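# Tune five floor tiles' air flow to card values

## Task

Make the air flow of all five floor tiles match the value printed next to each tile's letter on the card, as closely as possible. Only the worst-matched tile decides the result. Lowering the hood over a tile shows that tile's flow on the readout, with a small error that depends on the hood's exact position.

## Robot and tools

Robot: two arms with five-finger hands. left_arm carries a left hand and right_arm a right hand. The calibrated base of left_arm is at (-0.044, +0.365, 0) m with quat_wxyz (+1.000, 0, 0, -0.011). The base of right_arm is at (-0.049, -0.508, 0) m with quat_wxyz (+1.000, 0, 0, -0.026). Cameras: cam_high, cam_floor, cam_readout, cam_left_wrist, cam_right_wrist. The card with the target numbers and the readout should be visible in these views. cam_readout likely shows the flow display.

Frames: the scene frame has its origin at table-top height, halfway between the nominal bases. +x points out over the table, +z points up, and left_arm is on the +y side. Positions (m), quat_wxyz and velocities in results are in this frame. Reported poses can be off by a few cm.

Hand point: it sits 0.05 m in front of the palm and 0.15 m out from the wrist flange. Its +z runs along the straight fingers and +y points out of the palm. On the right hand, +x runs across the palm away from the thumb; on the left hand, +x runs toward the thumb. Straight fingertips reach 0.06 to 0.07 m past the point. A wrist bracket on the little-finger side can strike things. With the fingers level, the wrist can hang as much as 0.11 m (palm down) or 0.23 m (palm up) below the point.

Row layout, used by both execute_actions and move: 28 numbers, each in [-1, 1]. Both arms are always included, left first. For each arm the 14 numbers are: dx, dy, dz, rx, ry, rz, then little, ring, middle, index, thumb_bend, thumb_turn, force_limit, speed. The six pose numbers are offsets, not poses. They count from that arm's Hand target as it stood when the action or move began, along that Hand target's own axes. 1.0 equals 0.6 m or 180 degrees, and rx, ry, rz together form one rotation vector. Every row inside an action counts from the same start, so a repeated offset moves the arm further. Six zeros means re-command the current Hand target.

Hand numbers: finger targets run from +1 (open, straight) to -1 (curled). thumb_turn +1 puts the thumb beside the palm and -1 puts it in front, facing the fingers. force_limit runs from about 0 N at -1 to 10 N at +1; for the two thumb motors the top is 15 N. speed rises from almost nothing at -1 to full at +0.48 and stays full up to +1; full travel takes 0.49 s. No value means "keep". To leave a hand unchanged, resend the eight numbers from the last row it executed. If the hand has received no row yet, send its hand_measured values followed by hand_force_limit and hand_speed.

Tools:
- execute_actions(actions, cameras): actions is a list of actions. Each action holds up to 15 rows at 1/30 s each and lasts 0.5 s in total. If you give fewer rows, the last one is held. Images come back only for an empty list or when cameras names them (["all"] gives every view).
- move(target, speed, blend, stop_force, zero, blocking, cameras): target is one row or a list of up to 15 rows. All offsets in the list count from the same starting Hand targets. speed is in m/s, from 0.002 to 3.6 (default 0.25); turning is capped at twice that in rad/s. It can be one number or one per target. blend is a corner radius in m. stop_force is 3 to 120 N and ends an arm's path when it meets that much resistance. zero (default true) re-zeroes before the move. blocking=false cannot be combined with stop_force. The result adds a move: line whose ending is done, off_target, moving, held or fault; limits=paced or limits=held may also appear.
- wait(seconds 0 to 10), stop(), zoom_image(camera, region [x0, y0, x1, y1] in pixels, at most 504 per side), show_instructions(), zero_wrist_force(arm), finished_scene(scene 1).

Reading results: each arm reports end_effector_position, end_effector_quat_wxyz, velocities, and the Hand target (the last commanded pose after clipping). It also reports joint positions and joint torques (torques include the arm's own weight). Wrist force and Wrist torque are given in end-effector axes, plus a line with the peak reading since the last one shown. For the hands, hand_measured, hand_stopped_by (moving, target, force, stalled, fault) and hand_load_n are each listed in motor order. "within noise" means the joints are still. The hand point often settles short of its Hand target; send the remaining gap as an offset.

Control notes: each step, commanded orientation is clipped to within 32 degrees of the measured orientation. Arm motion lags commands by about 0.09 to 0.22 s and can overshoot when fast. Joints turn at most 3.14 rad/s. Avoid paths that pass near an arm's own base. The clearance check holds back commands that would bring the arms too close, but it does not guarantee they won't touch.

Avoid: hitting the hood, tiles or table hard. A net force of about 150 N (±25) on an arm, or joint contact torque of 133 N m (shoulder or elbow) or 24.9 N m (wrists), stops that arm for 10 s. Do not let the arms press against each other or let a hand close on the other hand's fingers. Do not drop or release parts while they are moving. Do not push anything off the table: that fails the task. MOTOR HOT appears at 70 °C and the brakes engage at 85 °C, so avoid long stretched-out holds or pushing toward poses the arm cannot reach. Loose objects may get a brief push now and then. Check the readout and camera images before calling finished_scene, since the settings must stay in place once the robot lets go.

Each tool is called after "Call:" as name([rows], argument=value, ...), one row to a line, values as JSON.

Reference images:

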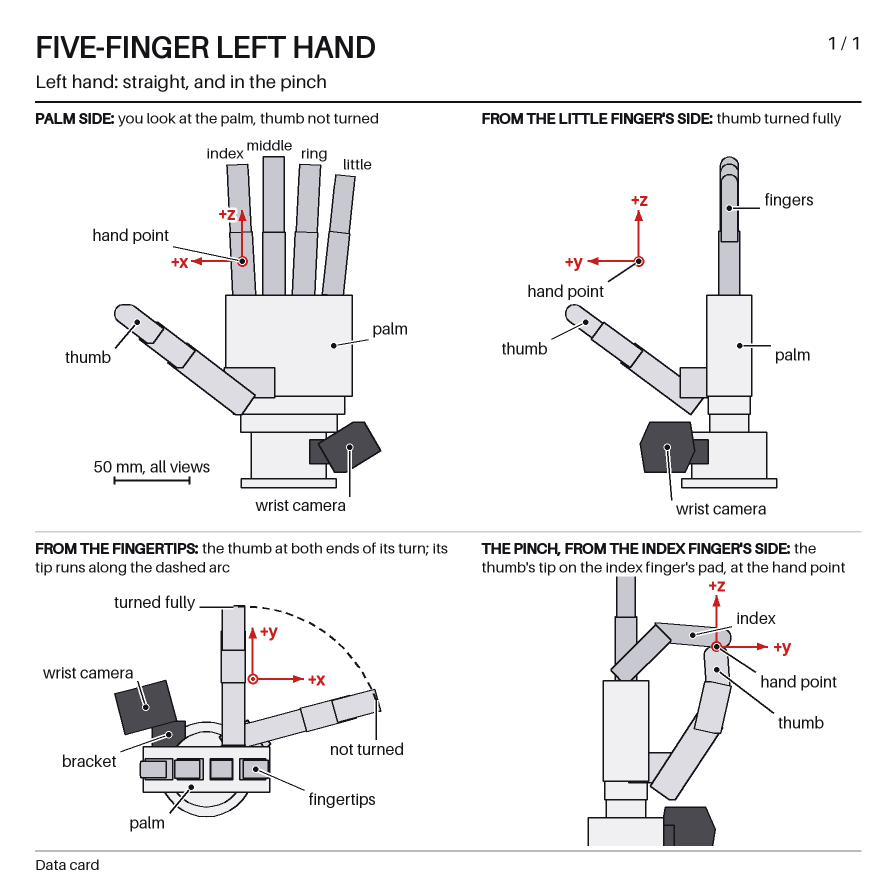

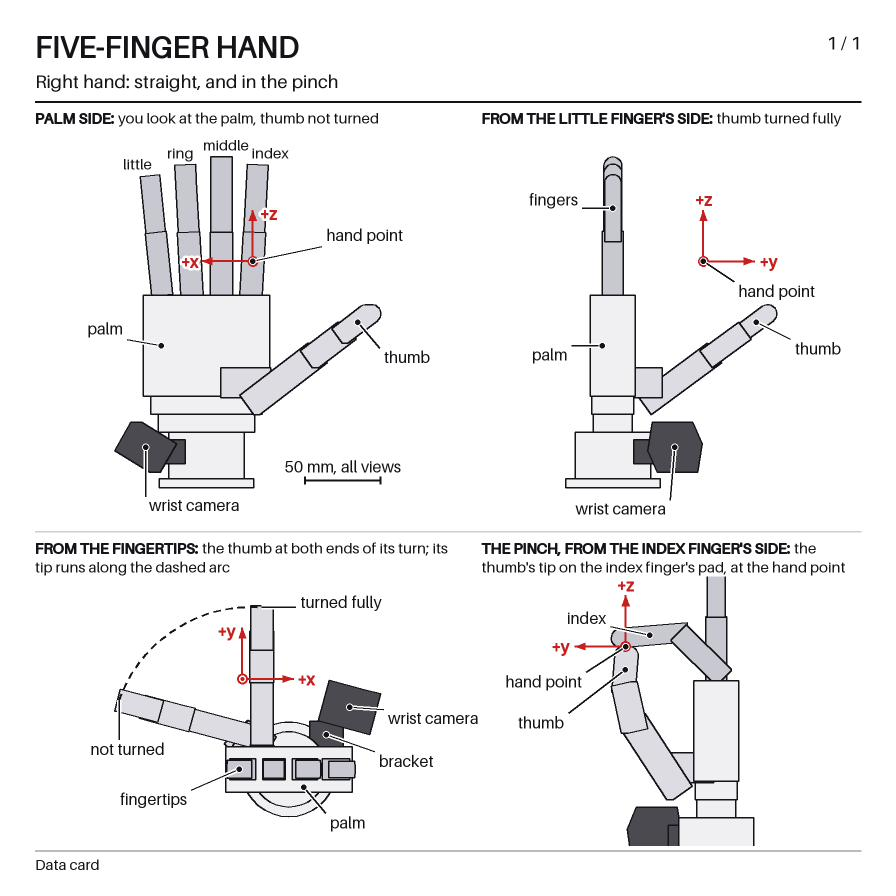

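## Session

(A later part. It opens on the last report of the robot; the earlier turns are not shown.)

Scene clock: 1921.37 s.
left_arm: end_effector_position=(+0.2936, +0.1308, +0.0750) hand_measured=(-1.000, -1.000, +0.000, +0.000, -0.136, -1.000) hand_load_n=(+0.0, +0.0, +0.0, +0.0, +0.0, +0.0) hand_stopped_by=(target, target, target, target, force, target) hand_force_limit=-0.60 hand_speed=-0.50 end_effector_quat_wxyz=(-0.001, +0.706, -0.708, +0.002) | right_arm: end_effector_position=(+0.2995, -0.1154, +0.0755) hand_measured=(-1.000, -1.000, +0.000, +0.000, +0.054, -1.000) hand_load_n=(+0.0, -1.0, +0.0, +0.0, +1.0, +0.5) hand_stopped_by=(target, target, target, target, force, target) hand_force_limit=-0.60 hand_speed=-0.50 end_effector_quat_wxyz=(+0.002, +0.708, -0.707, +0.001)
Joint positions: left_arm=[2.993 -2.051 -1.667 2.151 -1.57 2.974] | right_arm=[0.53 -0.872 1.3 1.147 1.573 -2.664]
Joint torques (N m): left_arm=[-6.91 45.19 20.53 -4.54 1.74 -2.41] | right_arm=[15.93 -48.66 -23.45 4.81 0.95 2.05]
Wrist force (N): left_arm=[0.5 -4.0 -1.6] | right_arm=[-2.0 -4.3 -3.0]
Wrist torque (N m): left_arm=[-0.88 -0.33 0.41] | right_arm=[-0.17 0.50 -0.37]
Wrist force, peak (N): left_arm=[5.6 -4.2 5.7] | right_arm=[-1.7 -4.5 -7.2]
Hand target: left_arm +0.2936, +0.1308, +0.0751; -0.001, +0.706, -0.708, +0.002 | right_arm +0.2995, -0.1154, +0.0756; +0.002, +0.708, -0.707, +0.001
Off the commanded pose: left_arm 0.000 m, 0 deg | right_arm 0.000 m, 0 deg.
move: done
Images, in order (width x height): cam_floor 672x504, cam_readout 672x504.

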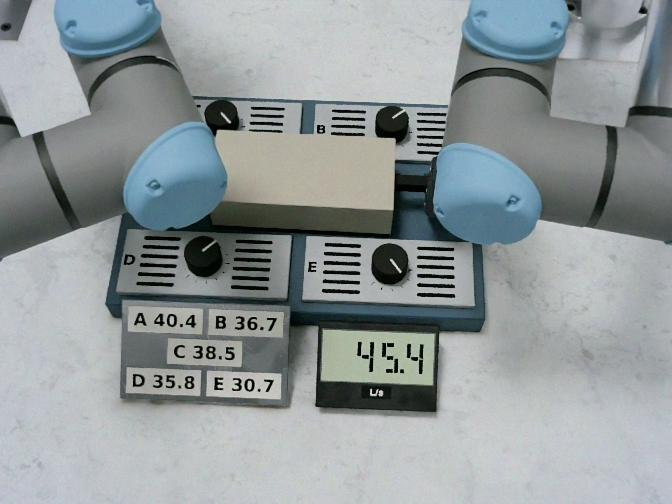

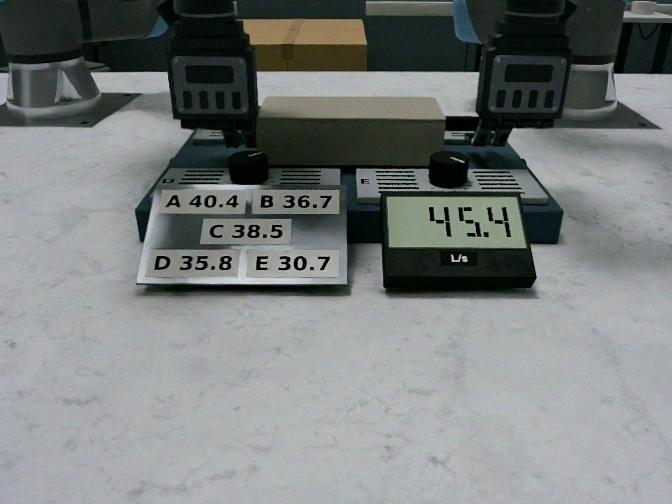

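Call:
move([
  [0,0,-0.015,0,0,0,-1,-1,0,0,-0.3,-1,-0.6,-0.5, 0,0,-0.015,0,0,0,-1,-1,0,0,-0.3,-1,-0.6,-0.5],
  [0.0025,0.001333,-0.015,0,0,0,-1,-1,0,0,-0.3,-1,-0.6,-0.5, 0.0025,-0.001333,-0.015,0,0,0,-1,-1,0,0,-0.3,-1,-0.6,-0.5],
  [0.0025,0.001333,0,0,0,0,-1,-1,0,0,-0.3,-1,-0.6,-0.5, 0.0025,-0.001333,0,0,0,0,-1,-1,0,0,-0.3,-1,-0.6,-0.5],
], speed=0.06, blend=[0.001,0.001,0], cameras=["cam_floor","cam_readout"])

Call:
zoom_image(camera="cam_floor", region=[190, 120, 430, 280])

Call:
move([
  [0,0,-0.015,0,0,0,-1,-1,0,0,-0.3,-1,-0.6,-0.5, 0,0,-0.015,0,0,0,-1,-1,0,0,-0.3,-1,-0.6,-0.5],
  [-0.001667,-0.000833,-0.015,0,0,0,-1,-1,0,0,-0.3,-1,-0.6,-0.5, -0.001667,-0.000833,-0.015,0,0,0,-1,-1,0,0,-0.3,-1,-0.6,-0.5],
  [-0.001667,-0.000833,0,0,0,0,-1,-1,0,0,-0.3,-1,-0.6,-0.5, -0.001667,-0.000833,0,0,0,0,-1,-1,0,0,-0.3,-1,-0.6,-0.5],
], speed=0.06, blend=[0.001,0.001,0], cameras=["cam_readout"])

Call:
move([
  [0,0,-0.015,0,0,0,-1,-1,0,0,-0.3,-1,-0.6,-0.5, 0,0,-0.015,0,0,0,-1,-1,0,0,-0.3,-1,-0.6,-0.5],
  [0.001667,-0.000833,-0.015,0,0,0,-1,-1,0,0,-0.3,-1,-0.6,-0.5, 0.001667,-0.000833,-0.015,0,0,0,-1,-1,0,0,-0.3,-1,-0.6,-0.5],
  [0.001667,-0.000833,0,0,0,0,-1,-1,0,0,-0.3,-1,-0.6,-0.5, 0.001667,-0.000833,0,0,0,0,-1,-1,0,0,-0.3,-1,-0.6,-0.5],
], speed=0.06, blend=[0.001,0.001,0], cameras=["cam_readout"])

Call:
move([
  [0,0,-0.015,0,0,0,-1,-1,0,0,-0.3,-1,-0.6,-0.5, 0,0,-0.015,0,0,0,-1,-1,0,0,-0.3,-1,-0.6,-0.5],
  [0.001667,0.001167,-0.015,0,0,0,-1,-1,0,0,-0.3,-1,-0.6,-0.5, 0.001667,-0.0005,-0.015,0,0,0,-1,-1,0,0,-0.3,-1,-0.6,-0.5],
  [0.001667,0.001167,0,0,0,0,-1,-1,0,0,-0.3,-1,-0.6,-0.5, 0.001667,-0.0005,0,0,0,0,-1,-1,0,0,-0.3,-1,-0.6,-0.5],
], speed=0.06, blend=[0.001,0.001,0], cameras=["cam_readout"])

Call:
move([
  [0,0,-0.015,0,0,0,-1,-1,0,0,-0.3,-1,-0.6,-0.5, 0,0,-0.015,0,0,0,-1,-1,0,0,-0.3,-1,-0.6,-0.5],
  [0.001667,0.000833,-0.015,0,0,0,-1,-1,0,0,-0.3,-1,-0.6,-0.5, 0.001667,0.000833,-0.015,0,0,0,-1,-1,0,0,-0.3,-1,-0.6,-0.5],
  [0.001667,0.000833,0,0,0,0,-1,-1,0,0,-0.3,-1,-0.6,-0.5, 0.001667,0.000833,0,0,0,0,-1,-1,0,0,-0.3,-1,-0.6,-0.5],
], speed=0.06, blend=[0.001,0.001,0], cameras=["cam_readout"])

Call:
move([
  [0,0,-0.015,0,0,0,-1,-1,0,0,-0.3,-1,-0.6,-0.5, 0,0,-0.015,0,0,0,-1,-1,0,0,-0.3,-1,-0.6,-0.5],
  [-0.001667,0.000833,-0.015,0,0,0,-1,-1,0,0,-0.3,-1,-0.6,-0.5, -0.001667,0.000833,-0.015,0,0,0,-1,-1,0,0,-0.3,-1,-0.6,-0.5],
  [-0.001667,0.000833,0,0,0,0,-1,-1,0,0,-0.3,-1,-0.6,-0.5, -0.001667,0.000833,0,0,0,0,-1,-1,0,0,-0.3,-1,-0.6,-0.5],
], speed=0.06, blend=[0.001,0.001,0], cameras=["cam_readout"])

Call:
move([
  [0,0,-0.015,0,0,0,-1,-1,0,0,-0.3,-1,-0.6,-0.5, 0,0,-0.015,0,0,0,-1,-1,0,0,-0.3,-1,-0.6,-0.5],
  [-0.001667,0.000833,-0.015,0,0,0,-1,-1,0,0,-0.3,-1,-0.6,-0.5, -0.001667,0.000833,-0.015,0,0,0,-1,-1,0,0,-0.3,-1,-0.6,-0.5],
  [-0.001667,0.000833,0,0,0,0,-1,-1,0,0,-0.3,-1,-0.6,-0.5, -0.001667,0.000833,0,0,0,0,-1,-1,0,0,-0.3,-1,-0.6,-0.5],
], speed=0.06, blend=[0.001,0.001,0], cameras=["cam_readout"])

Call:
move([
  [0,0,-0.015,0,0,0,-1,-1,0,0,-0.3,-1,-0.6,-0.5, 0,0,-0.015,0,0,0,-1,-1,0,0,-0.3,-1,-0.6,-0.5],
  [-0.001667,-0.001333,-0.015,0,0,0,-1,-1,0,0,-0.3,-1,-0.6,-0.5, -0.001667,0.002,-0.015,0,0,0,-1,-1,0,0,-0.3,-1,-0.6,-0.5],
  [-0.001667,-0.001333,0,0,0,0,-1,-1,0,0,-0.3,-1,-0.6,-0.5, -0.001667,0.002,0,0,0,0,-1,-1,0,0,-0.3,-1,-0.6,-0.5],
], speed=0.06, blend=[0.001,0.001,0], cameras=["cam_readout"])

Call:
move([
  [0,0,-0.015,0,0,0,-1,-1,0,0,-0.3,-1,-0.6,-0.5, 0,0,-0.015,0,0,0,-1,-1,0,0,-0.3,-1,-0.6,-0.5],
  [-0.001667,-0.000833,-0.015,0,0,0,-1,-1,0,0,-0.3,-1,-0.6,-0.5, -0.001667,-0.000833,-0.015,0,0,0,-1,-1,0,0,-0.3,-1,-0.6,-0.5],
  [-0.001667,-0.000833,0,0,0,0,-1,-1,0,0,-0.3,-1,-0.6,-0.5, -0.001667,-0.000833,0,0,0,0,-1,-1,0,0,-0.3,-1,-0.6,-0.5],
], speed=0.06, blend=[0.001,0.001,0], cameras=["cam_readout"])

Call:
move([
  [0,0,-0.015,0,0,0,-1,-1,0,0,-0.3,-1,-0.6,-0.5, 0,0,-0.015,0,0,0,-1,-1,0,0,-0.3,-1,-0.6,-0.5],
  [0.001667,-0.000833,-0.015,0,0,0,-1,-1,0,0,-0.3,-1,-0.6,-0.5, 0.001667,-0.000833,-0.015,0,0,0,-1,-1,0,0,-0.3,-1,-0.6,-0.5],
  [0.001667,-0.000833,0,0,0,0,-1,-1,0,0,-0.3,-1,-0.6,-0.5, 0.001667,-0.000833,0,0,0,0,-1,-1,0,0,-0.3,-1,-0.6,-0.5],
], speed=0.06, blend=[0.001,0.001,0], cameras=["cam_readout"])

Call:
move([
  [0,0,-0.015,0,0,0,-1,-1,0,0,-0.3,-1,-0.6,-0.5, 0,0,-0.015,0,0,0,-1,-1,0,0,-0.3,-1,-0.6,-0.5],
  [0.001667,-0.000833,-0.015,0,0,0,-1,-1,0,0,-0.3,-1,-0.6,-0.5, 0.001667,-0.000833,-0.015,0,0,0,-1,-1,0,0,-0.3,-1,-0.6,-0.5],
  [0.001667,-0.000833,0,0,0,0,-1,-1,0,0,-0.3,-1,-0.6,-0.5, 0.001667,-0.000833,0,0,0,0,-1,-1,0,0,-0.3,-1,-0.6,-0.5],
], speed=0.06, blend=[0.001,0.001,0], cameras=["cam_readout"])

Call:
move([
  [0,0,-0.015,0,0,0,-1,-1,0,0,-0.3,-1,-0.6,-0.5, 0,0,-0.015,0,0,0,-1,-1,0,0,-0.3,-1,-0.6,-0.5],
  [0.001667,0.002667,-0.015,0,0,0,-1,-1,0,0,-0.3,-1,-0.6,-0.5, 0.001667,0.001,-0.015,0,0,0,-1,-1,0,0,-0.3,-1,-0.6,-0.5],
  [0.001667,0.002667,0,0,0,0,-1,-1,0,0,-0.3,-1,-0.6,-0.5, 0.001667,0.001,0,0,0,0,-1,-1,0,0,-0.3,-1,-0.6,-0.5],
], speed=0.06, blend=[0.001,0.001,0], cameras=["cam_readout"])

Scene clock: 1953.93 s.
left_arm: end_effector_position=(+0.2927, +0.1293, +0.0750) hand_measured=(-1.000, -1.000, +0.000, +0.000, -0.136, -1.000) hand_load_n=(+0.0, +0.0, +0.0, +0.0, +0.0, +0.0) hand_stopped_by=(target, target, target, target, force, target) hand_force_limit=-0.60 hand_speed=-0.50 end_effector_quat_wxyz=(-0.001, +0.706, -0.708, +0.002) end_effector_velocity=(+0.000, +0.000, +0.002) end_effector_angular_velocity=(+0.001, +0.001, -0.001) | right_arm: end_effector_position=(+0.3003, -0.1170, +0.0756) hand_measured=(-1.000, -1.000, +0.000, +0.000, +0.056, -1.000) hand_load_n=(+0.0, -0.5, +0.0, +0.0, +2.0, +0.5) hand_stopped_by=(target, target, target, target, force, target) hand_force_limit=-0.60 hand_speed=-0.50 end_effector_quat_wxyz=(+0.002, +0.708, -0.707, +0.001)
Joint positions: left_arm=[2.989 -2.051 -1.667 2.151 -1.57 2.97] | right_arm=[0.527 -0.873 1.301 1.147 1.573 -2.668]
Joint velocities: left_arm=[0 0.002 0.002 -0.005 -0.001 0] | right_arm=[within noise]
Joint torques (N m): left_arm=[7.33 44.77 18.56 -4.65 0.33 1.91] | right_arm=[6.16 -48.85 -26.41 5.08 0.71 1.82]
Wrist force (N): left_arm=[0.9 -4.0 -1.5] | right_arm=[-2.5 -2.8 -1.8]
Wrist torque (N m): left_arm=[-0.88 -0.38 0.48] | right_arm=[-0.11 0.41 -0.27]
Wrist force, peak (N): left_arm=[0.7 -4.1 4.0] | right_arm=[-2.2 -4.5 -7.8]
Hand target: left_arm +0.2928, +0.1293, +0.0751; -0.001, +0.706, -0.708, +0.002 | right_arm +0.3003, -0.1169, +0.0756; +0.002, +0.708, -0.707, +0.001
Off the commanded pose: left_arm 0.000 m, 0 deg | right_arm 0.000 m, 0 deg.
move: done; blend cut to 0.0008 m at target 1, 0.0008 m at target 2
Images, in order (width x height): cam_floor 672x504, cam_readout 672x504.

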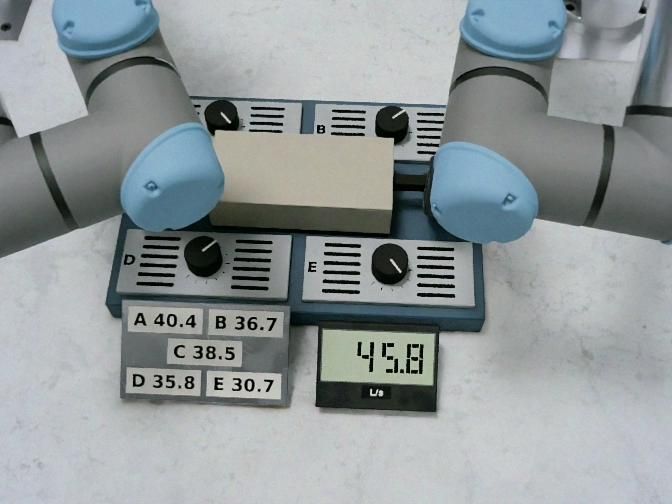

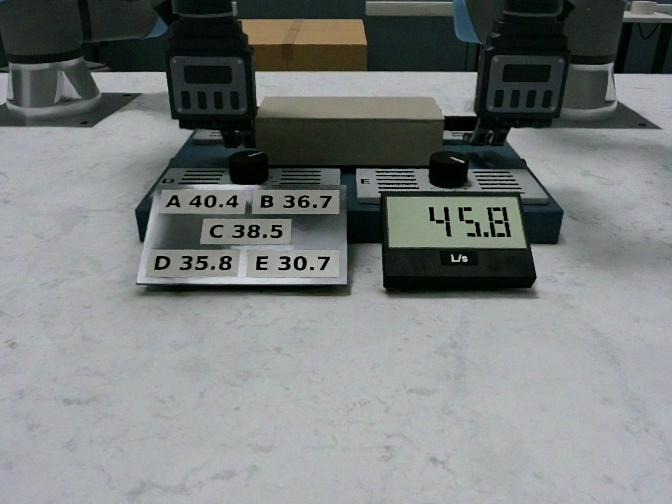

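Scaled by 2.100 from the camera's 672x504 image, which has a finer 960x720 frame.

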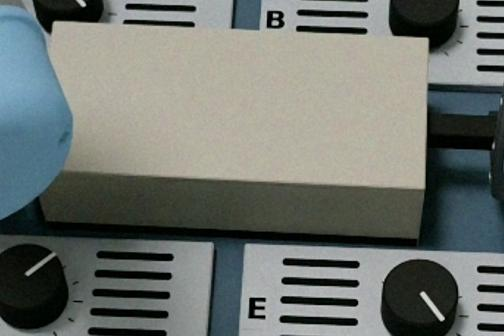

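Scene clock: 1954.70 s.
left_arm: end_effector_position=(+0.2933, +0.1304, +0.0750) hand_measured=(-1.000, -1.000, +0.000, +0.000, -0.136, -1.000) hand_load_n=(+0.0, +0.0, +0.0, +0.0, +0.0, +0.0) hand_stopped_by=(target, target, target, target, force, target) hand_force_limit=-0.60 hand_speed=-0.50 end_effector_quat_wxyz=(-0.001, +0.706, -0.708, +0.002) end_effector_velocity=(+0.000, +0.000, +0.001) end_effector_angular_velocity=(+0.000, +0.002, +0.000) | right_arm: end_effector_position=(+0.3007, -0.1159, +0.0756) hand_measured=(-1.000, -1.000, +0.000, +0.000, +0.056, -1.000) hand_load_n=(+0.0, +0.0, +0.0, +0.0, +2.0, +0.5) hand_stopped_by=(target, target, target, target, force, target) hand_force_limit=-0.60 hand_speed=-0.50 end_effector_quat_wxyz=(+0.002, +0.708, -0.707, +0.001)
Joint positions: left_arm=[2.992 -2.051 -1.667 2.151 -1.57 2.973] | right_arm=[0.528 -0.871 1.297 1.149 1.573 -2.666]
Joint velocities: left_arm=[-0.001 0 0.002 -0.005 0 -0.001] | right_arm=[within noise]
Joint torques (N m): left_arm=[-8.49 44.89 19.24 -4.48 -0.27 -2.2] | right_arm=[-3.1 -49.94 -25.42 4.67 0.71 -1.64]
Wrist force (N): left_arm=[0.5 -3.8 -1.4] | right_arm=[-2.2 -2.9 -1.9]
Wrist torque (N m): left_arm=[-0.85 -0.32 0.38] | right_arm=[-0.12 0.40 -0.41]
Wrist force, peak (N): left_arm=[1.3 -4.3 4.0] | right_arm=[-2.7 -4.6 -7.1]
Hand target: left_arm +0.2933, +0.1303, +0.0751; -0.001, +0.706, -0.708, +0.002 | right_arm +0.3008, -0.1159, +0.0756; +0.002, +0.708, -0.707, +0.001
Off the commanded pose: left_arm 0.000 m, 0 deg | right_arm 0.000 m, 0 deg.
move: done; blend cut to 0.0006 m at target 1, 0.0006 m at target 2
Images, in order (width x height): cam_readout 672x504.

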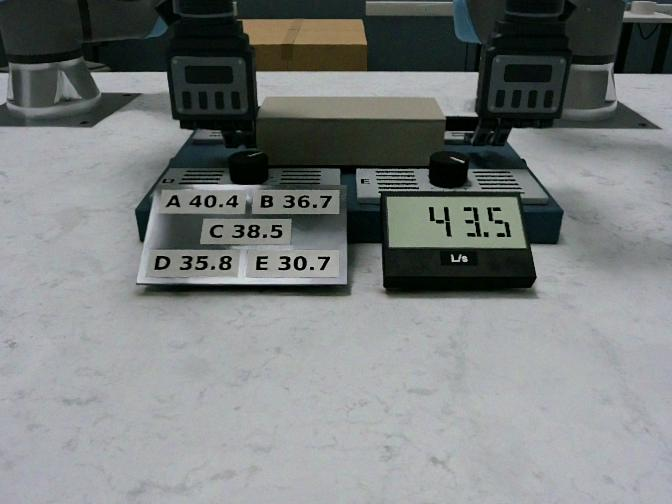

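Scene clock: 1955.47 s.
left_arm: end_effector_position=(+0.2937, +0.1293, +0.0750) hand_measured=(-1.000, -1.000, +0.000, +0.000, -0.136, -1.000) hand_load_n=(+0.0, +0.0, +0.0, +0.0, +0.0, +0.0) hand_stopped_by=(target, target, target, target, force, target) hand_force_limit=-0.60 hand_speed=-0.50 end_effector_quat_wxyz=(-0.001, +0.706, -0.708, +0.002) | right_arm: end_effector_position=(+0.3013, -0.1170, +0.0756) hand_measured=(-1.000, -1.000, +0.000, +0.000, +0.056, -1.000) hand_load_n=(+0.0, +0.0, +0.0, +0.0, +2.0, +0.5) hand_stopped_by=(target, target, target, target, force, target) hand_force_limit=-0.60 hand_speed=-0.50 end_effector_quat_wxyz=(+0.002, +0.708, -0.707, +0.001)
Joint positions: left_arm=[2.99 -2.053 -1.664 2.149 -1.57 2.97] | right_arm=[0.526 -0.871 1.298 1.148 1.573 -2.668]
Joint torques (N m): left_arm=[7.06 46.08 20.65 -4.33 -0.94 2.08] | right_arm=[7.88 -49.32 -25.51 5.11 1.09 1.83]
Wrist force (N): left_arm=[0.5 -3.8 -1.3] | right_arm=[-2.5 -3.1 -1.5]
Wrist torque (N m): left_arm=[-0.87 -0.32 0.48] | right_arm=[-0.10 0.41 -0.29]
Wrist force, peak (N): left_arm=[2.0 -4.3 4.2] | right_arm=[-2.5 -4.9 -7.1]
Hand target: left_arm +0.2938, +0.1293, +0.0751; -0.001, +0.706, -0.708, +0.002 | right_arm +0.3013, -0.1169, +0.0756; +0.002, +0.708, -0.707, +0.001
Off the commanded pose: left_arm 0.000 m, 0 deg | right_arm 0.000 m, 0 deg.
move: done; blend cut to 0.0006 m at target 1, 0.0006 m at target 2
Images, in order (width x height): cam_readout 672x504.

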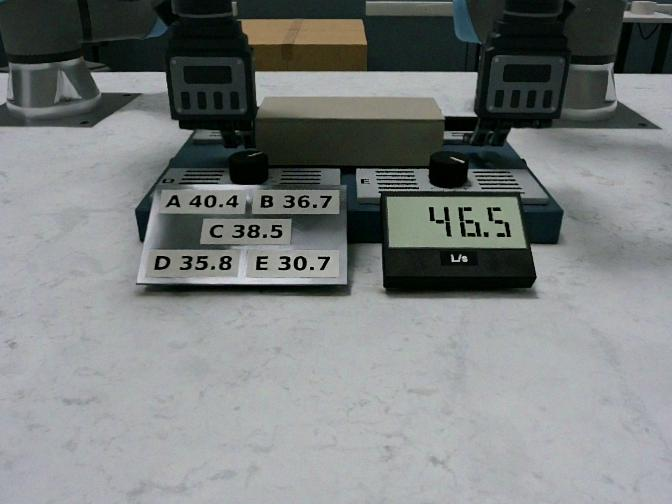

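Scene clock: 1956.23 s.
left_arm: end_effector_position=(+0.2930, +0.1283, +0.0750) hand_measured=(-1.000, -1.000, +0.000, +0.000, -0.136, -1.000) hand_load_n=(+0.0, +0.5, +0.0, +0.0, -0.5, +0.0) hand_stopped_by=(target, target, target, target, force, target) hand_force_limit=-0.60 hand_speed=-0.50 end_effector_quat_wxyz=(-0.001, +0.706, -0.708, +0.002) | right_arm: end_effector_position=(+0.3016, -0.1179, +0.0756) hand_measured=(-1.000, -1.000, +0.000, +0.000, +0.056, -1.000) hand_load_n=(+0.0, -0.5, +0.0, +0.0, +2.0, +0.5) hand_stopped_by=(target, target, target, target, force, target) hand_force_limit=-0.60 hand_speed=-0.50 end_effector_quat_wxyz=(+0.002, +0.708, -0.707, +0.001)
Joint positions: left_arm=[2.987 -2.052 -1.665 2.15 -1.57 2.968] | right_arm=[0.524 -0.872 1.3 1.147 1.573 -2.67]
Joint torques (N m): left_arm=[5.39 46.27 19.99 -4.45 0.25 2.06] | right_arm=[-9.95 -50.08 -24.65 5.08 0.61 1.31]
Wrist force (N): left_arm=[0.6 -4.1 -1.4] | right_arm=[-2.4 -3.4 -1.2]
Wrist torque (N m): left_arm=[-0.89 -0.34 0.51] | right_arm=[-0.15 0.38 -0.28]
Wrist force, peak (N): left_arm=[2.1 -3.9 4.1] | right_arm=[-2.4 -5.1 -7.5]
Hand target: left_arm +0.2931, +0.1283, +0.0751; -0.001, +0.706, -0.708, +0.002 | right_arm +0.3016, -0.1179, +0.0756; +0.002, +0.708, -0.707, +0.001
Off the commanded pose: left_arm 0.000 m, 0 deg | right_arm 0.000 m, 0 deg.
move: done; blend cut to 0.0006 m at target 1, 0.0006 m at target 2
Images, in order (width x height): cam_readout 672x504.

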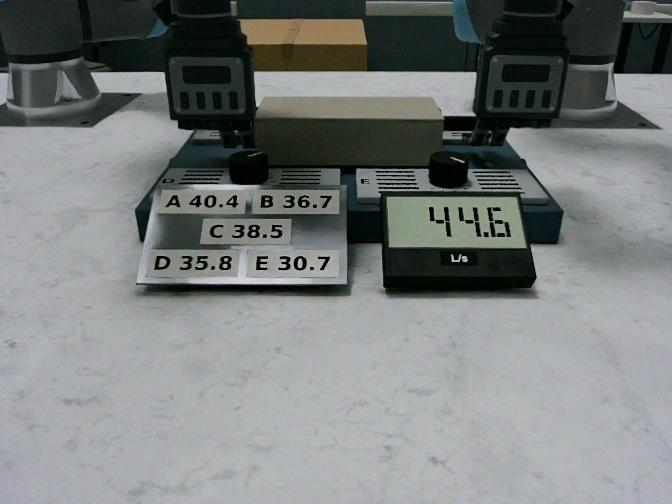

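Scene clock: 1957.00 s.
left_arm: end_effector_position=(+0.2925, +0.1273, +0.0750) hand_measured=(-1.000, -1.000, +0.000, +0.000, -0.136, -1.000) hand_load_n=(+0.0, +0.0, +0.0, +0.0, +0.0, +0.0) hand_stopped_by=(target, target, target, target, force, target) hand_force_limit=-0.60 hand_speed=-0.50 end_effector_quat_wxyz=(-0.001, +0.706, -0.708, +0.002) | right_arm: end_effector_position=(+0.3011, -0.1190, +0.0756) hand_measured=(-1.000, -1.000, +0.000, +0.000, +0.056, -1.000) hand_load_n=(+0.0, -0.5, +0.0, +0.0, +2.0, +0.5) hand_stopped_by=(target, target, target, target, force, target) hand_force_limit=-0.60 hand_speed=-0.50 end_effector_quat_wxyz=(+0.002, +0.708, -0.707, +0.001)
Joint positions: left_arm=[2.984 -2.052 -1.665 2.15 -1.57 2.965] | right_arm=[0.523 -0.875 1.304 1.145 1.573 -2.672]
Joint torques (N m): left_arm=[5.62 44.74 19.99 -4.64 1.4 2.16] | right_arm=[-2.13 -49.28 -26.02 4.77 -0.09 -0.86]
Wrist force (N): left_arm=[0.5 -4.0 -1.5] | right_arm=[-2.6 -3.3 -1.8]
Wrist torque (N m): left_arm=[-0.88 -0.33 0.50] | right_arm=[-0.14 0.43 -0.31]
Wrist force, peak (N): left_arm=[1.5 -4.0 3.9] | right_arm=[-2.2 -5.2 -8.5]
Hand target: left_arm +0.2926, +0.1273, +0.0751; -0.001, +0.706, -0.708, +0.002 | right_arm +0.3011, -0.1189, +0.0757; +0.002, +0.708, -0.707, +0.001
Off the commanded pose: left_arm 0.000 m, 0 deg | right_arm 0.000 m, 0 deg.
move: done; blend cut to 0.0006 m at target 1, 0.0006 m at target 2
Images, in order (width x height): cam_readout 672x504.

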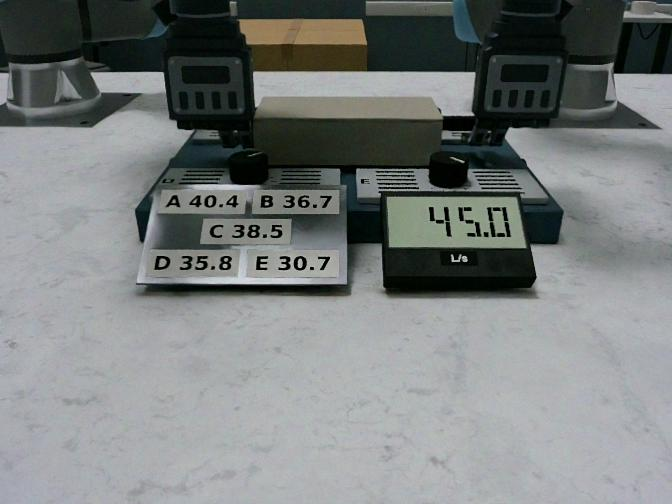

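Scene clock: 1957.77 s.
left_arm: end_effector_position=(+0.2921, +0.1284, +0.0750) hand_measured=(-1.000, -1.000, +0.000, +0.000, -0.136, -1.000) hand_load_n=(+0.5, +0.0, +0.0, +0.0, +0.0, +0.0) hand_stopped_by=(target, target, target, target, force, target) hand_force_limit=-0.60 hand_speed=-0.50 end_effector_quat_wxyz=(-0.001, +0.706, -0.708, +0.002) | right_arm: end_effector_position=(+0.3005, -0.1179, +0.0756) hand_measured=(-1.000, -1.000, +0.000, +0.000, +0.056, -1.000) hand_load_n=(+0.0, -0.5, +0.0, +0.0, +2.0, +0.0) hand_stopped_by=(target, target, target, target, force, target) hand_force_limit=-0.60 hand_speed=-0.50 end_effector_quat_wxyz=(+0.002, +0.708, -0.707, +0.001)
Joint positions: left_arm=[2.987 -2.05 -1.668 2.151 -1.57 2.968] | right_arm=[0.525 -0.874 1.303 1.146 1.573 -2.669]
Joint torques (N m): left_arm=[-7.16 45.7 19.33 -4.07 -0.19 -2.31] | right_arm=[-7.05 -49.88 -26.61 4.68 -1.05 -1.73]
Wrist force (N): left_arm=[0.6 -3.9 -1.5] | right_arm=[-2.5 -3.2 -2.3]
Wrist torque (N m): left_arm=[-0.87 -0.35 0.39] | right_arm=[-0.14 0.45 -0.44]
Wrist force, peak (N): left_arm=[1.5 -4.2 4.1] | right_arm=[-2.3 -5.9 -8.1]
Hand target: left_arm +0.2921, +0.1283, +0.0751; -0.001, +0.706, -0.708, +0.002 | right_arm +0.3006, -0.1179, +0.0757; +0.002, +0.708, -0.707, +0.001
Off the commanded pose: left_arm 0.000 m, 0 deg | right_arm 0.000 m, 0 deg.
move: done; blend cut to 0.0006 m at target 1, 0.0006 m at target 2
Images, in order (width x height): cam_readout 672x504.

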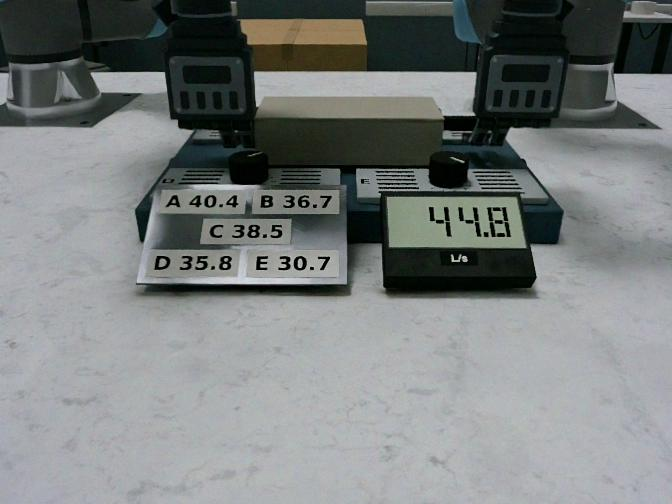

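Scene clock: 1958.53 s.
left_arm: end_effector_position=(+0.2916, +0.1294, +0.0750) hand_measured=(-1.000, -1.000, +0.000, +0.000, -0.136, -1.000) hand_load_n=(+0.0, +0.0, +0.0, +0.0, +0.0, +0.0) hand_stopped_by=(target, target, target, target, force, target) hand_force_limit=-0.60 hand_speed=-0.50 end_effector_quat_wxyz=(-0.001, +0.706, -0.708, +0.002) | right_arm: end_effector_position=(+0.3001, -0.1169, +0.0756) hand_measured=(-1.000, -1.000, +0.000, +0.000, +0.056, -1.000) hand_load_n=(+0.0, -0.5, +0.0, +0.0, +2.0, +0.0) hand_stopped_by=(target, target, target, target, force, target) hand_force_limit=-0.60 hand_speed=-0.50 end_effector_quat_wxyz=(+0.002, +0.708, -0.707, +0.001)
Joint positions: left_arm=[2.989 -2.049 -1.671 2.152 -1.57 2.97] | right_arm=[0.527 -0.873 1.302 1.146 1.573 -2.667]
Joint torques (N m): left_arm=[-4.75 45.74 20.62 -4.6 -0.37 -2.3] | right_arm=[0.81 -49.9 -24.97 5.42 -0.6 -1.5]
Wrist force (N): left_arm=[0.5 -3.9 -1.5] | right_arm=[-2.4 -3.6 -2.0]
Wrist torque (N m): left_arm=[-0.86 -0.34 0.37] | right_arm=[-0.16 0.41 -0.43]
Wrist force, peak (N): left_arm=[2.2 -3.8 4.3] | right_arm=[-2.3 -6.1 -8.5]
Hand target: left_arm +0.2916, +0.1293, +0.0751; -0.001, +0.706, -0.708, +0.002 | right_arm +0.3001, -0.1169, +0.0756; +0.002, +0.708, -0.707, +0.001
Off the commanded pose: left_arm 0.000 m, 0 deg | right_arm 0.000 m, 0 deg.
move: done; blend cut to 0.0006 m at target 1, 0.0006 m at target 2
Images, in order (width x height): cam_readout 672x504.

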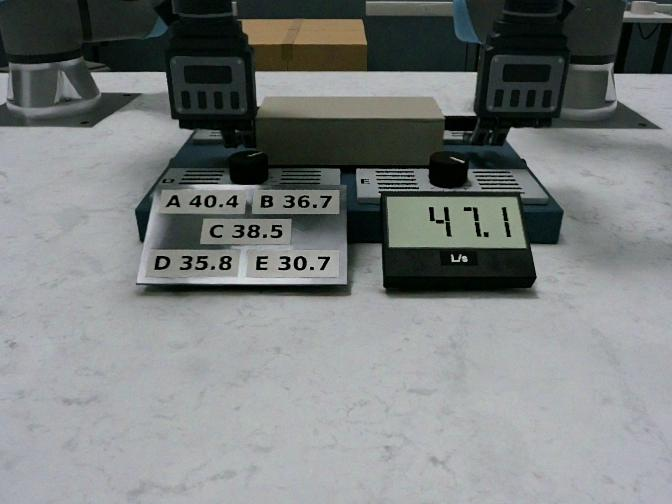

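Scene clock: 1959.30 s.
left_arm: end_effector_position=(+0.2924, +0.1304, +0.0750) hand_measured=(-1.000, -1.000, +0.000, +0.000, -0.136, -1.000) hand_load_n=(+0.0, +0.0, +0.0, +0.0, +0.0, +0.0) hand_stopped_by=(target, target, target, target, force, target) hand_force_limit=-0.60 hand_speed=-0.50 end_effector_quat_wxyz=(-0.001, +0.706, -0.708, +0.002) | right_arm: end_effector_position=(+0.2988, -0.1159, +0.0756) hand_measured=(-1.000, -1.000, +0.000, +0.000, +0.054, -1.000) hand_load_n=(+0.0, -0.5, +0.0, +0.0, +1.5, +0.0) hand_stopped_by=(target, target, target, target, force, target) hand_force_limit=-0.60 hand_speed=-0.50 end_effector_quat_wxyz=(+0.002, +0.708, -0.707, +0.001)
Joint positions: left_arm=[2.991 -2.049 -1.67 2.152 -1.57 2.972] | right_arm=[0.53 -0.874 1.303 1.146 1.573 -2.665]
Joint torques (N m): left_arm=[-7.33 44.63 19.88 -4.62 1.17 -2.48] | right_arm=[-10.86 -49.98 -25.22 5.04 -0.38 -1.75]
Wrist force (N): left_arm=[0.6 -4.0 -1.6] | right_arm=[-2.4 -3.5 -1.6]
Wrist torque (N m): left_arm=[-0.87 -0.34 0.38] | right_arm=[-0.15 0.39 -0.41]
Wrist force, peak (N): left_arm=[2.2 -4.1 4.3] | right_arm=[-2.2 -5.1 -7.5]
Hand target: left_arm +0.2924, +0.1303, +0.0751; -0.001, +0.706, -0.708, +0.002 | right_arm +0.2989, -0.1159, +0.0756; +0.002, +0.708, -0.707, +0.001
Off the commanded pose: left_arm 0.000 m, 0 deg | right_arm 0.000 m, 0 deg.
move: done; blend cut to 0.0008 m at target 1, 0.0008 m at target 2
Images, in order (width x height): cam_readout 672x504.

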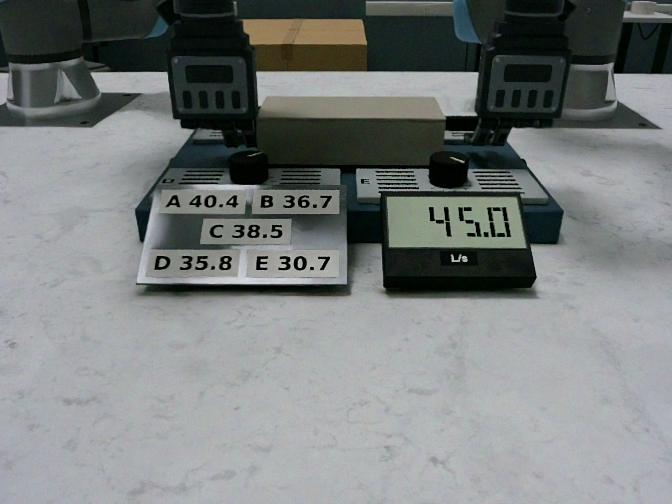

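Scene clock: 1960.07 s.
left_arm: end_effector_position=(+0.2929, +0.1314, +0.0750) hand_measured=(-1.000, -1.000, +0.000, +0.000, -0.136, -1.000) hand_load_n=(+0.0, +0.0, +0.0, +0.0, +0.0, +0.0) hand_stopped_by=(target, target, target, target, force, target) hand_force_limit=-0.60 hand_speed=-0.50 end_effector_quat_wxyz=(-0.001, +0.706, -0.708, +0.002) | right_arm: end_effector_position=(+0.2994, -0.1149, +0.0756) hand_measured=(-1.000, -1.000, +0.000, +0.000, +0.054, -1.000) hand_load_n=(+0.0, -1.0, +0.0, +0.0, +0.5, +0.0) hand_stopped_by=(target, target, target, target, force, target) hand_force_limit=-0.60 hand_speed=-0.50 end_effector_quat_wxyz=(+0.002, +0.708, -0.707, +0.001)
Joint positions: left_arm=[2.994 -2.049 -1.67 2.152 -1.57 2.975] | right_arm=[0.531 -0.872 1.299 1.148 1.573 -2.663]
Joint torques (N m): left_arm=[-6.18 45.19 19.18 -4.49 0.27 -2.09] | right_arm=[17.21 -48.95 -23.77 4.96 -0.75 -0.05]
Wrist force (N): left_arm=[0.7 -3.8 -1.5] | right_arm=[0.2 -5.6 -2.8]
Wrist torque (N m): left_arm=[-0.85 -0.35 0.38] | right_arm=[-0.22 0.50 -0.38]
Wrist force, peak (N): left_arm=[1.4 -4.0 4.1] | right_arm=[-0.1 -7.9 -8.9]
Hand target: left_arm +0.2929, +0.1313, +0.0751; -0.001, +0.706, -0.708, +0.002 | right_arm +0.2994, -0.1149, +0.0756; +0.002, +0.708, -0.707, +0.001
Off the commanded pose: left_arm 0.000 m, 0 deg | right_arm 0.000 m, 0 deg.
move: done; blend cut to 0.0006 m at target 1, 0.0006 m at target 2
Images, in order (width x height): cam_readout 672x504.

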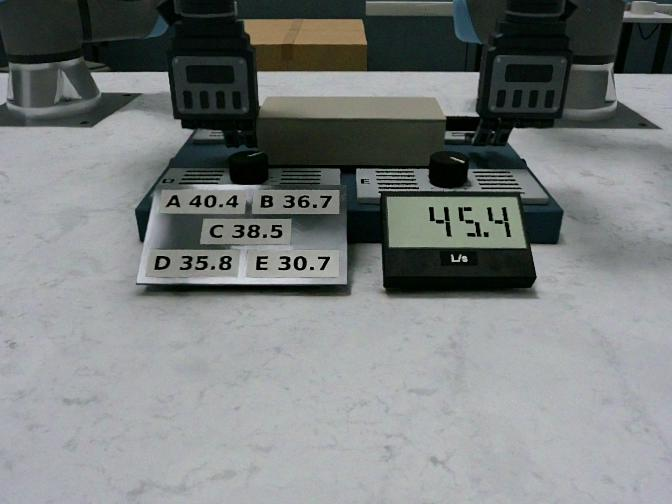

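Scene clock: 1960.83 s.
left_arm: end_effector_position=(+0.2933, +0.1303, +0.0750) hand_measured=(-1.000, -1.000, +0.000, +0.000, -0.136, -1.000) hand_load_n=(+0.0, +0.0, +0.0, +0.0, -0.5, +0.0) hand_stopped_by=(target, target, target, target, force, target) hand_force_limit=-0.60 hand_speed=-0.50 end_effector_quat_wxyz=(-0.001, +0.706, -0.708, +0.002) end_effector_velocity=(+0.000, +0.000, +0.002) end_effector_angular_velocity=(+0.000, +0.001, +0.000) | right_arm: end_effector_position=(+0.2999, -0.1159, +0.0756) hand_measured=(-1.000, -1.000, +0.000, +0.000, +0.054, -1.000) hand_load_n=(+0.0, -0.5, +0.0, +0.5, +1.5, +0.5) hand_stopped_by=(target, target, target, target, force, target) hand_force_limit=-0.60 hand_speed=-0.50 end_effector_quat_wxyz=(+0.002, +0.708, -0.707, +0.001) end_effector_velocity=(+0.000, +0.000, +0.001) end_effector_angular_velocity=(-0.001, +0.002, -0.001)
Joint positions: left_arm=[2.992 -2.051 -1.667 2.15 -1.57 2.973] | right_arm=[0.529 -0.872 1.3 1.147 1.573 -2.666]
Joint velocities: left_arm=[0.001 0.002 0.002 -0.005 0.001 0.001] | right_arm=[0 0 -0.002 0.005 0 0.001]
Joint torques (N m): left_arm=[7.33 45.88 21.32 -4.72 -1.19 2.22] | right_arm=[-11.77 -49.82 -22.99 5.15 -0.58 1.82]
Wrist force (N): left_arm=[0.6 -4.0 -1.4] | right_arm=[-2.4 -3.1 -2.2]
Wrist torque (N m): left_arm=[-0.89 -0.34 0.50] | right_arm=[-0.11 0.43 -0.28]
Wrist force, peak (N): left_arm=[-1.1 -4.5 3.0] | right_arm=[-2.2 -5.7 -7.0]
Hand target: left_arm +0.2934, +0.1303, +0.0751; -0.001, +0.706, -0.708, +0.002 | right_arm +0.2999, -0.1159, +0.0756; +0.002, +0.708, -0.707, +0.001
Off the commanded pose: left_arm 0.000 m, 0 deg | right_arm 0.000 m, 0 deg.
move: done; blend cut to 0.0006 m at target 1, 0.0006 m at target 2
Images, in order (width x height): cam_readout 672x504.

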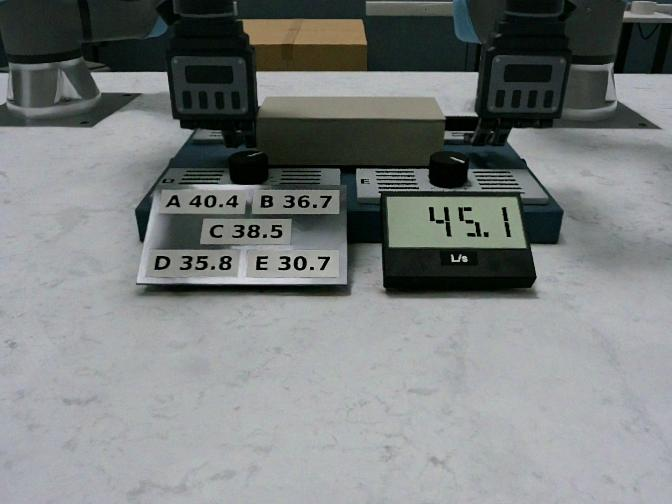

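Scene clock: 1961.60 s.
left_arm: end_effector_position=(+0.2938, +0.1293, +0.0750) hand_measured=(-1.000, -1.000, +0.000, +0.000, -0.136, -1.000) hand_load_n=(+0.0, +0.0, +0.0, +0.0, +0.0, +0.0) hand_stopped_by=(target, target, target, target, force, target) hand_force_limit=-0.60 hand_speed=-0.50 end_effector_quat_wxyz=(-0.001, +0.706, -0.708, +0.002) | right_arm: end_effector_position=(+0.3004, -0.1170, +0.0756) hand_measured=(-1.000, -1.000, +0.000, +0.000, +0.054, -1.000) hand_load_n=(+0.0, +0.0, -0.5, +0.0, +1.5, +0.5) hand_stopped_by=(target, target, target, target, force, target) hand_force_limit=-0.60 hand_speed=-0.50 end_effector_quat_wxyz=(+0.002, +0.708, -0.707, +0.001)
Joint positions: left_arm=[2.99 -2.053 -1.664 2.149 -1.57 2.97] | right_arm=[0.526 -0.873 1.301 1.147 1.573 -2.668]
Joint torques (N m): left_arm=[5 45.41 20.4 -4.55 0.43 2] | right_arm=[10.12 -50.54 -25.16 5.7 -0.01 1.68]
Wrist force (N): left_arm=[0.6 -3.8 -1.5] | right_arm=[-2.7 -3.4 -1.4]
Wrist torque (N m): left_arm=[-0.85 -0.34 0.50] | right_arm=[-0.14 0.42 -0.29]
Wrist force, peak (N): left_arm=[1.7 -3.7 4.5] | right_arm=[-2.6 -4.9 -6.7]
Hand target: left_arm +0.2939, +0.1293, +0.0751; -0.001, +0.706, -0.708, +0.002 | right_arm +0.3004, -0.1169, +0.0756; +0.002, +0.708, -0.707, +0.001
Off the commanded pose: left_arm 0.000 m, 0 deg | right_arm 0.000 m, 0 deg.
move: done; blend cut to 0.0006 m at target 1, 0.0006 m at target 2
Images, in order (width x height): cam_readout 672x504.

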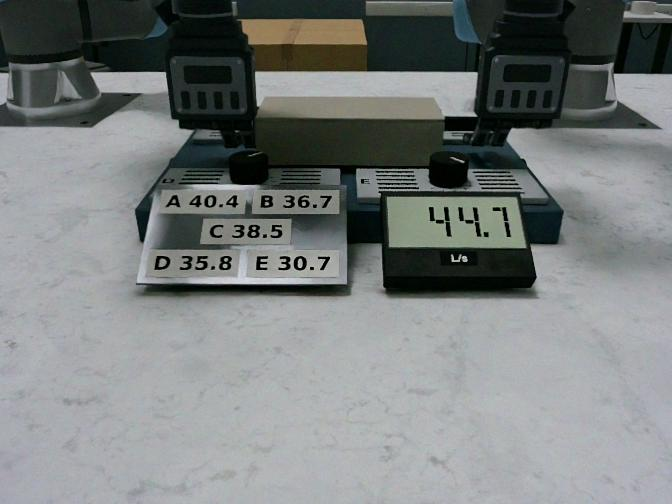

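Scene clock: 1962.37 s.
left_arm: end_effector_position=(+0.2922, +0.1283, +0.0750) hand_measured=(-1.000, -1.000, +0.000, +0.000, -0.136, -1.000) hand_load_n=(+0.0, +0.0, +0.0, +0.0, +0.0, +0.5) hand_stopped_by=(target, target, target, target, force, target) hand_force_limit=-0.60 hand_speed=-0.50 end_effector_quat_wxyz=(-0.001, +0.706, -0.708, +0.002) | right_arm: end_effector_position=(+0.2998, -0.1179, +0.0756) hand_measured=(-1.000, -1.000, +0.000, +0.000, +0.056, -1.000) hand_load_n=(+0.0, +0.0, +0.0, +0.0, +2.0, +0.5) hand_stopped_by=(target, target, target, target, force, target) hand_force_limit=-0.60 hand_speed=-0.50 end_effector_quat_wxyz=(+0.002, +0.708, -0.707, +0.001)
Joint positions: left_arm=[2.987 -2.051 -1.667 2.151 -1.57 2.968] | right_arm=[0.526 -0.875 1.305 1.145 1.573 -2.669]
Joint torques (N m): left_arm=[7.39 44.91 20.69 -4.63 1.34 1.98] | right_arm=[-14.59 -50.56 -25.43 4.91 0.98 -1.51]
Wrist force (N): left_arm=[0.4 -4.0 -1.4] | right_arm=[-3.2 -2.0 -0.6]
Wrist torque (N m): left_arm=[-0.88 -0.32 0.48] | right_arm=[-0.11 0.41 -0.26]
Wrist force, peak (N): left_arm=[2.2 -4.0 4.1] | right_arm=[-2.2 -2.9 -7.2]
Hand target: left_arm +0.2923, +0.1283, +0.0751; -0.001, +0.706, -0.708, +0.002 | right_arm +0.2998, -0.1179, +0.0757; +0.002, +0.708, -0.707, +0.001
Off the commanded pose: left_arm 0.000 m, 0 deg | right_arm 0.000 m, 0 deg.
move: done; blend cut to 0.0009 m at target 1, 0.0009 m at target 2
Images, in order (width x height): cam_readout 672x504.

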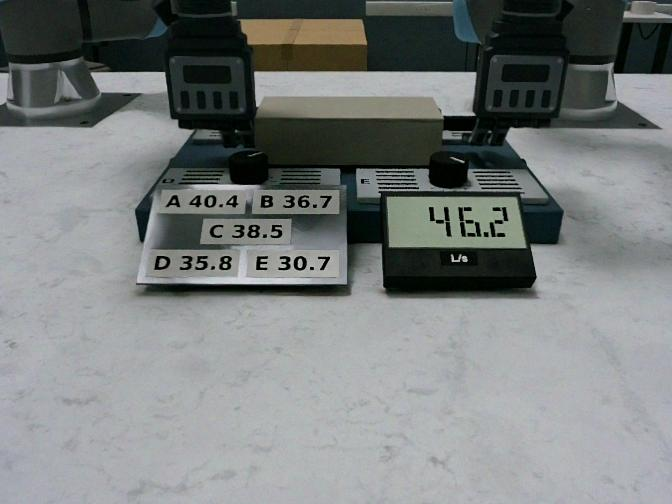

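Call:
move([
  [0,0,-0.09,0,0,0,-1,-1,0,0,-0.3,-1,-0.6,-0.5, 0,0,-0.09,0,0,0,-1,-1,0,0,-0.3,-1,-0.6,-0.5],
  [0.15967,-0.15467,-0.09,0,0,0,-1,-1,0,0,-0.3,-1,-0.6,-0.5, 0.15967,-0.152,-0.09,0,0,0,-1,-1,0,0,-0.3,-1,-0.6,-0.5],
  [0.15967,-0.15467,-0.015,0,0,0,-1,-1,0,0,-0.3,-1,-0.6,-0.5, 0.15967,-0.152,-0.015,0,0,0,-1,-1,0,0,-0.3,-1,-0.6,-0.5],
  [0.15967,-0.15467,0,0,0,0,-1,-1,0,0,-0.3,-1,-0.6,-0.5, 0.15967,-0.152,0,0,0,0,-1,-1,0,0,-0.3,-1,-0.6,-0.5],
], speed=[0.15,0.2,0.15,0.04], blend=[0.01,0.01,0.001,0], cameras=["cam_readout"])

Call:
move([
  [0,0,0,0,0,0,-1,-1,0,0,1,-1,-0.5,0, 0,0,0,0,0,0,-1,-1,0,0,1,-1,-0.5,0],
  [0,-0.0133,0.0025,0.125,0,0,-1,-1,0,0,1,-1,-0.5,0, 0,-0.0133,0.0025,0.125,0,0,-1,-1,0,0,1,-1,-0.5,0],
  [0,-0.0267,0.005,0.25,0,0,-1,-1,0,0,1,-1,-0.5,0, 0,-0.0267,0.005,0.25,0,0,-1,-1,0,0,1,-1,-0.5,0],
  [0,-0.0267,-0.1333,0.25,0,0,-1,-1,0,0,1,-1,-0.5,0, 0,-0.0267,-0.1333,0.25,0,0,-1,-1,0,0,1,-1,-0.5,0],
], speed=[0.15,0.15,0.15,0.25], blend=[0,0.002,0.002,0], cameras=["cam_floor","cam_readout"])

Call:
zoom_image(camera="cam_floor", region=[90, 85, 330, 320])

Scene clock: 1988.13 s.
left_arm: end_effector_position=(+0.3848, +0.0323, +0.0754) hand_measured=(-1.000, -1.000, +0.000, +0.000, -0.136, -1.000) hand_load_n=(+0.0, +0.0, +0.5, +0.0, +0.0, +0.0) hand_stopped_by=(target, target, target, target, force, target) hand_force_limit=-0.60 hand_speed=-0.50 end_effector_quat_wxyz=(-0.001, +0.706, -0.708, +0.002) end_effector_velocity=(-0.001, +0.000, +0.002) end_effector_angular_velocity=(+0.002, +0.005, +0.000) | right_arm: end_effector_position=(+0.3911, -0.2135, +0.0757) hand_measured=(-1.000, -1.000, +0.000, +0.000, +0.056, -1.000) hand_load_n=(+0.0, +0.0, +0.0, +0.0, +2.5, +0.5) hand_stopped_by=(target, target, target, target, force, target) hand_force_limit=-0.60 hand_speed=-0.50 end_effector_quat_wxyz=(+0.002, +0.708, -0.707, +0.000)
Joint positions: left_arm=[2.844 -2.332 -1.186 1.951 -1.571 2.824] | right_arm=[0.3 -0.826 1.218 1.183 1.574 -2.895]
Joint velocities: left_arm=[-0.001 0 0.003 -0.008 0 -0.001] | right_arm=[within noise]
Joint torques (N m): left_arm=[0.29 57.22 22.45 -4.39 1.12 -2.02] | right_arm=[-14.35 -50.66 -28.22 4.69 0.86 -1.63]
Wrist force (N): left_arm=[0.5 -4.1 -1.3] | right_arm=[-2.5 0.8 -1.0]
Wrist torque (N m): left_arm=[-0.91 -0.34 0.39] | right_arm=[-0.05 0.40 -0.29]
Wrist force, peak (N): left_arm=[0.5 -2.6 6.6] | right_arm=[-2.4 -1.2 6.4]
Hand target: left_arm +0.3848, +0.0323, +0.0756; -0.001, +0.706, -0.708, +0.002 | right_arm +0.3912, -0.2136, +0.0758; +0.002, +0.708, -0.707, +0.001
Off the commanded pose: left_arm 0.000 m, 0 deg | right_arm 0.000 m, 0 deg.
move: done
Images, in order (width x height): cam_readout 672x504.

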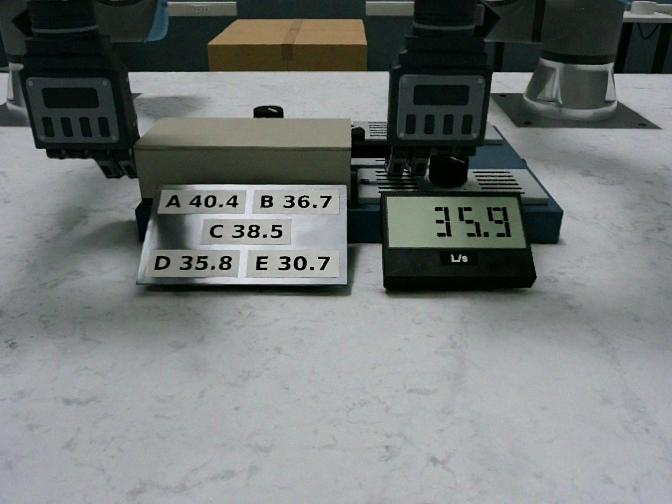

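Scene clock: 1992.70 s.
left_arm: end_effector_position=(+0.4005, +0.0323, +0.1555) hand_measured=(-1.000, -1.000, +0.000, +0.000, +1.000, -1.000) hand_load_n=(+0.0, +0.0, +0.0, +0.0, +0.0, +0.0) hand_stopped_by=(target, target, target, target, target, target) hand_force_limit=-0.50 hand_speed=0.00 end_effector_quat_wxyz=(-0.271, +0.652, -0.654, +0.273) end_effector_velocity=(-0.001, +0.000, +0.001) end_effector_angular_velocity=(+0.002, +0.003, +0.000) | right_arm: end_effector_position=(+0.4074, -0.2133, +0.1556) hand_measured=(-1.000, -1.000, +0.000, +0.000, +1.000, -1.000) hand_load_n=(+0.0, +0.0, +0.0, +0.0, +0.0, +0.0) hand_stopped_by=(target, target, target, target, target, target) hand_force_limit=-0.50 hand_speed=0.00 end_effector_quat_wxyz=(-0.269, +0.655, -0.653, +0.271)
Joint positions: left_arm=[2.704 -1.844 -1.636 2.645 -1.888 2.808] | right_arm=[0.413 -1.335 1.679 0.478 1.825 -2.883]
Joint velocities: left_arm=[0 0 0.003 -0.006 0 0] | right_arm=[within noise]
Joint torques (N m): left_arm=[8.27 30.35 23.2 -3.47 -1.76 -1.93] | right_arm=[5.42 -34.21 -29.97 2.48 1.69 1.98]
Wrist force (N): left_arm=[0.3 -5.2 0.1] | right_arm=[-2.7 -2.6 -1.7]
Wrist torque (N m): left_arm=[-1.35 -0.15 0.63] | right_arm=[-0.18 0.37 -0.40]
Wrist force, peak (N): left_arm=[0.2 -6.8 -1.5] | right_arm=[-2.7 -4.6 -3.0]
Hand target: left_arm +0.4005, +0.0323, +0.1556; -0.271, +0.652, -0.654, +0.273 | right_arm +0.4074, -0.2132, +0.1557; -0.269, +0.655, -0.653, +0.271
Off the commanded pose: left_arm 0.000 m, 0 deg | right_arm 0.000 m, 0 deg.
move: done
Images, in order (width x height): cam_floor 672x504, cam_readout 672x504.

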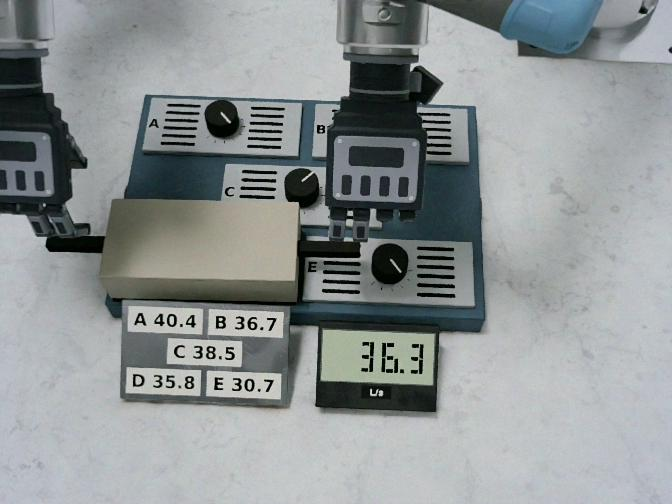

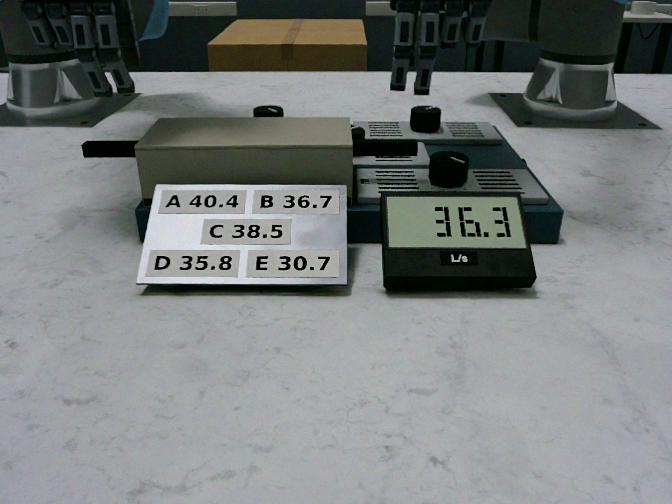

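Scaled by 2.100 from the camera's 672x504 image, which has a finer 960x720 frame.

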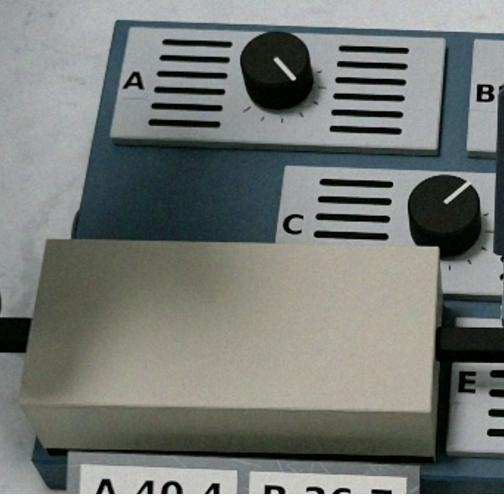

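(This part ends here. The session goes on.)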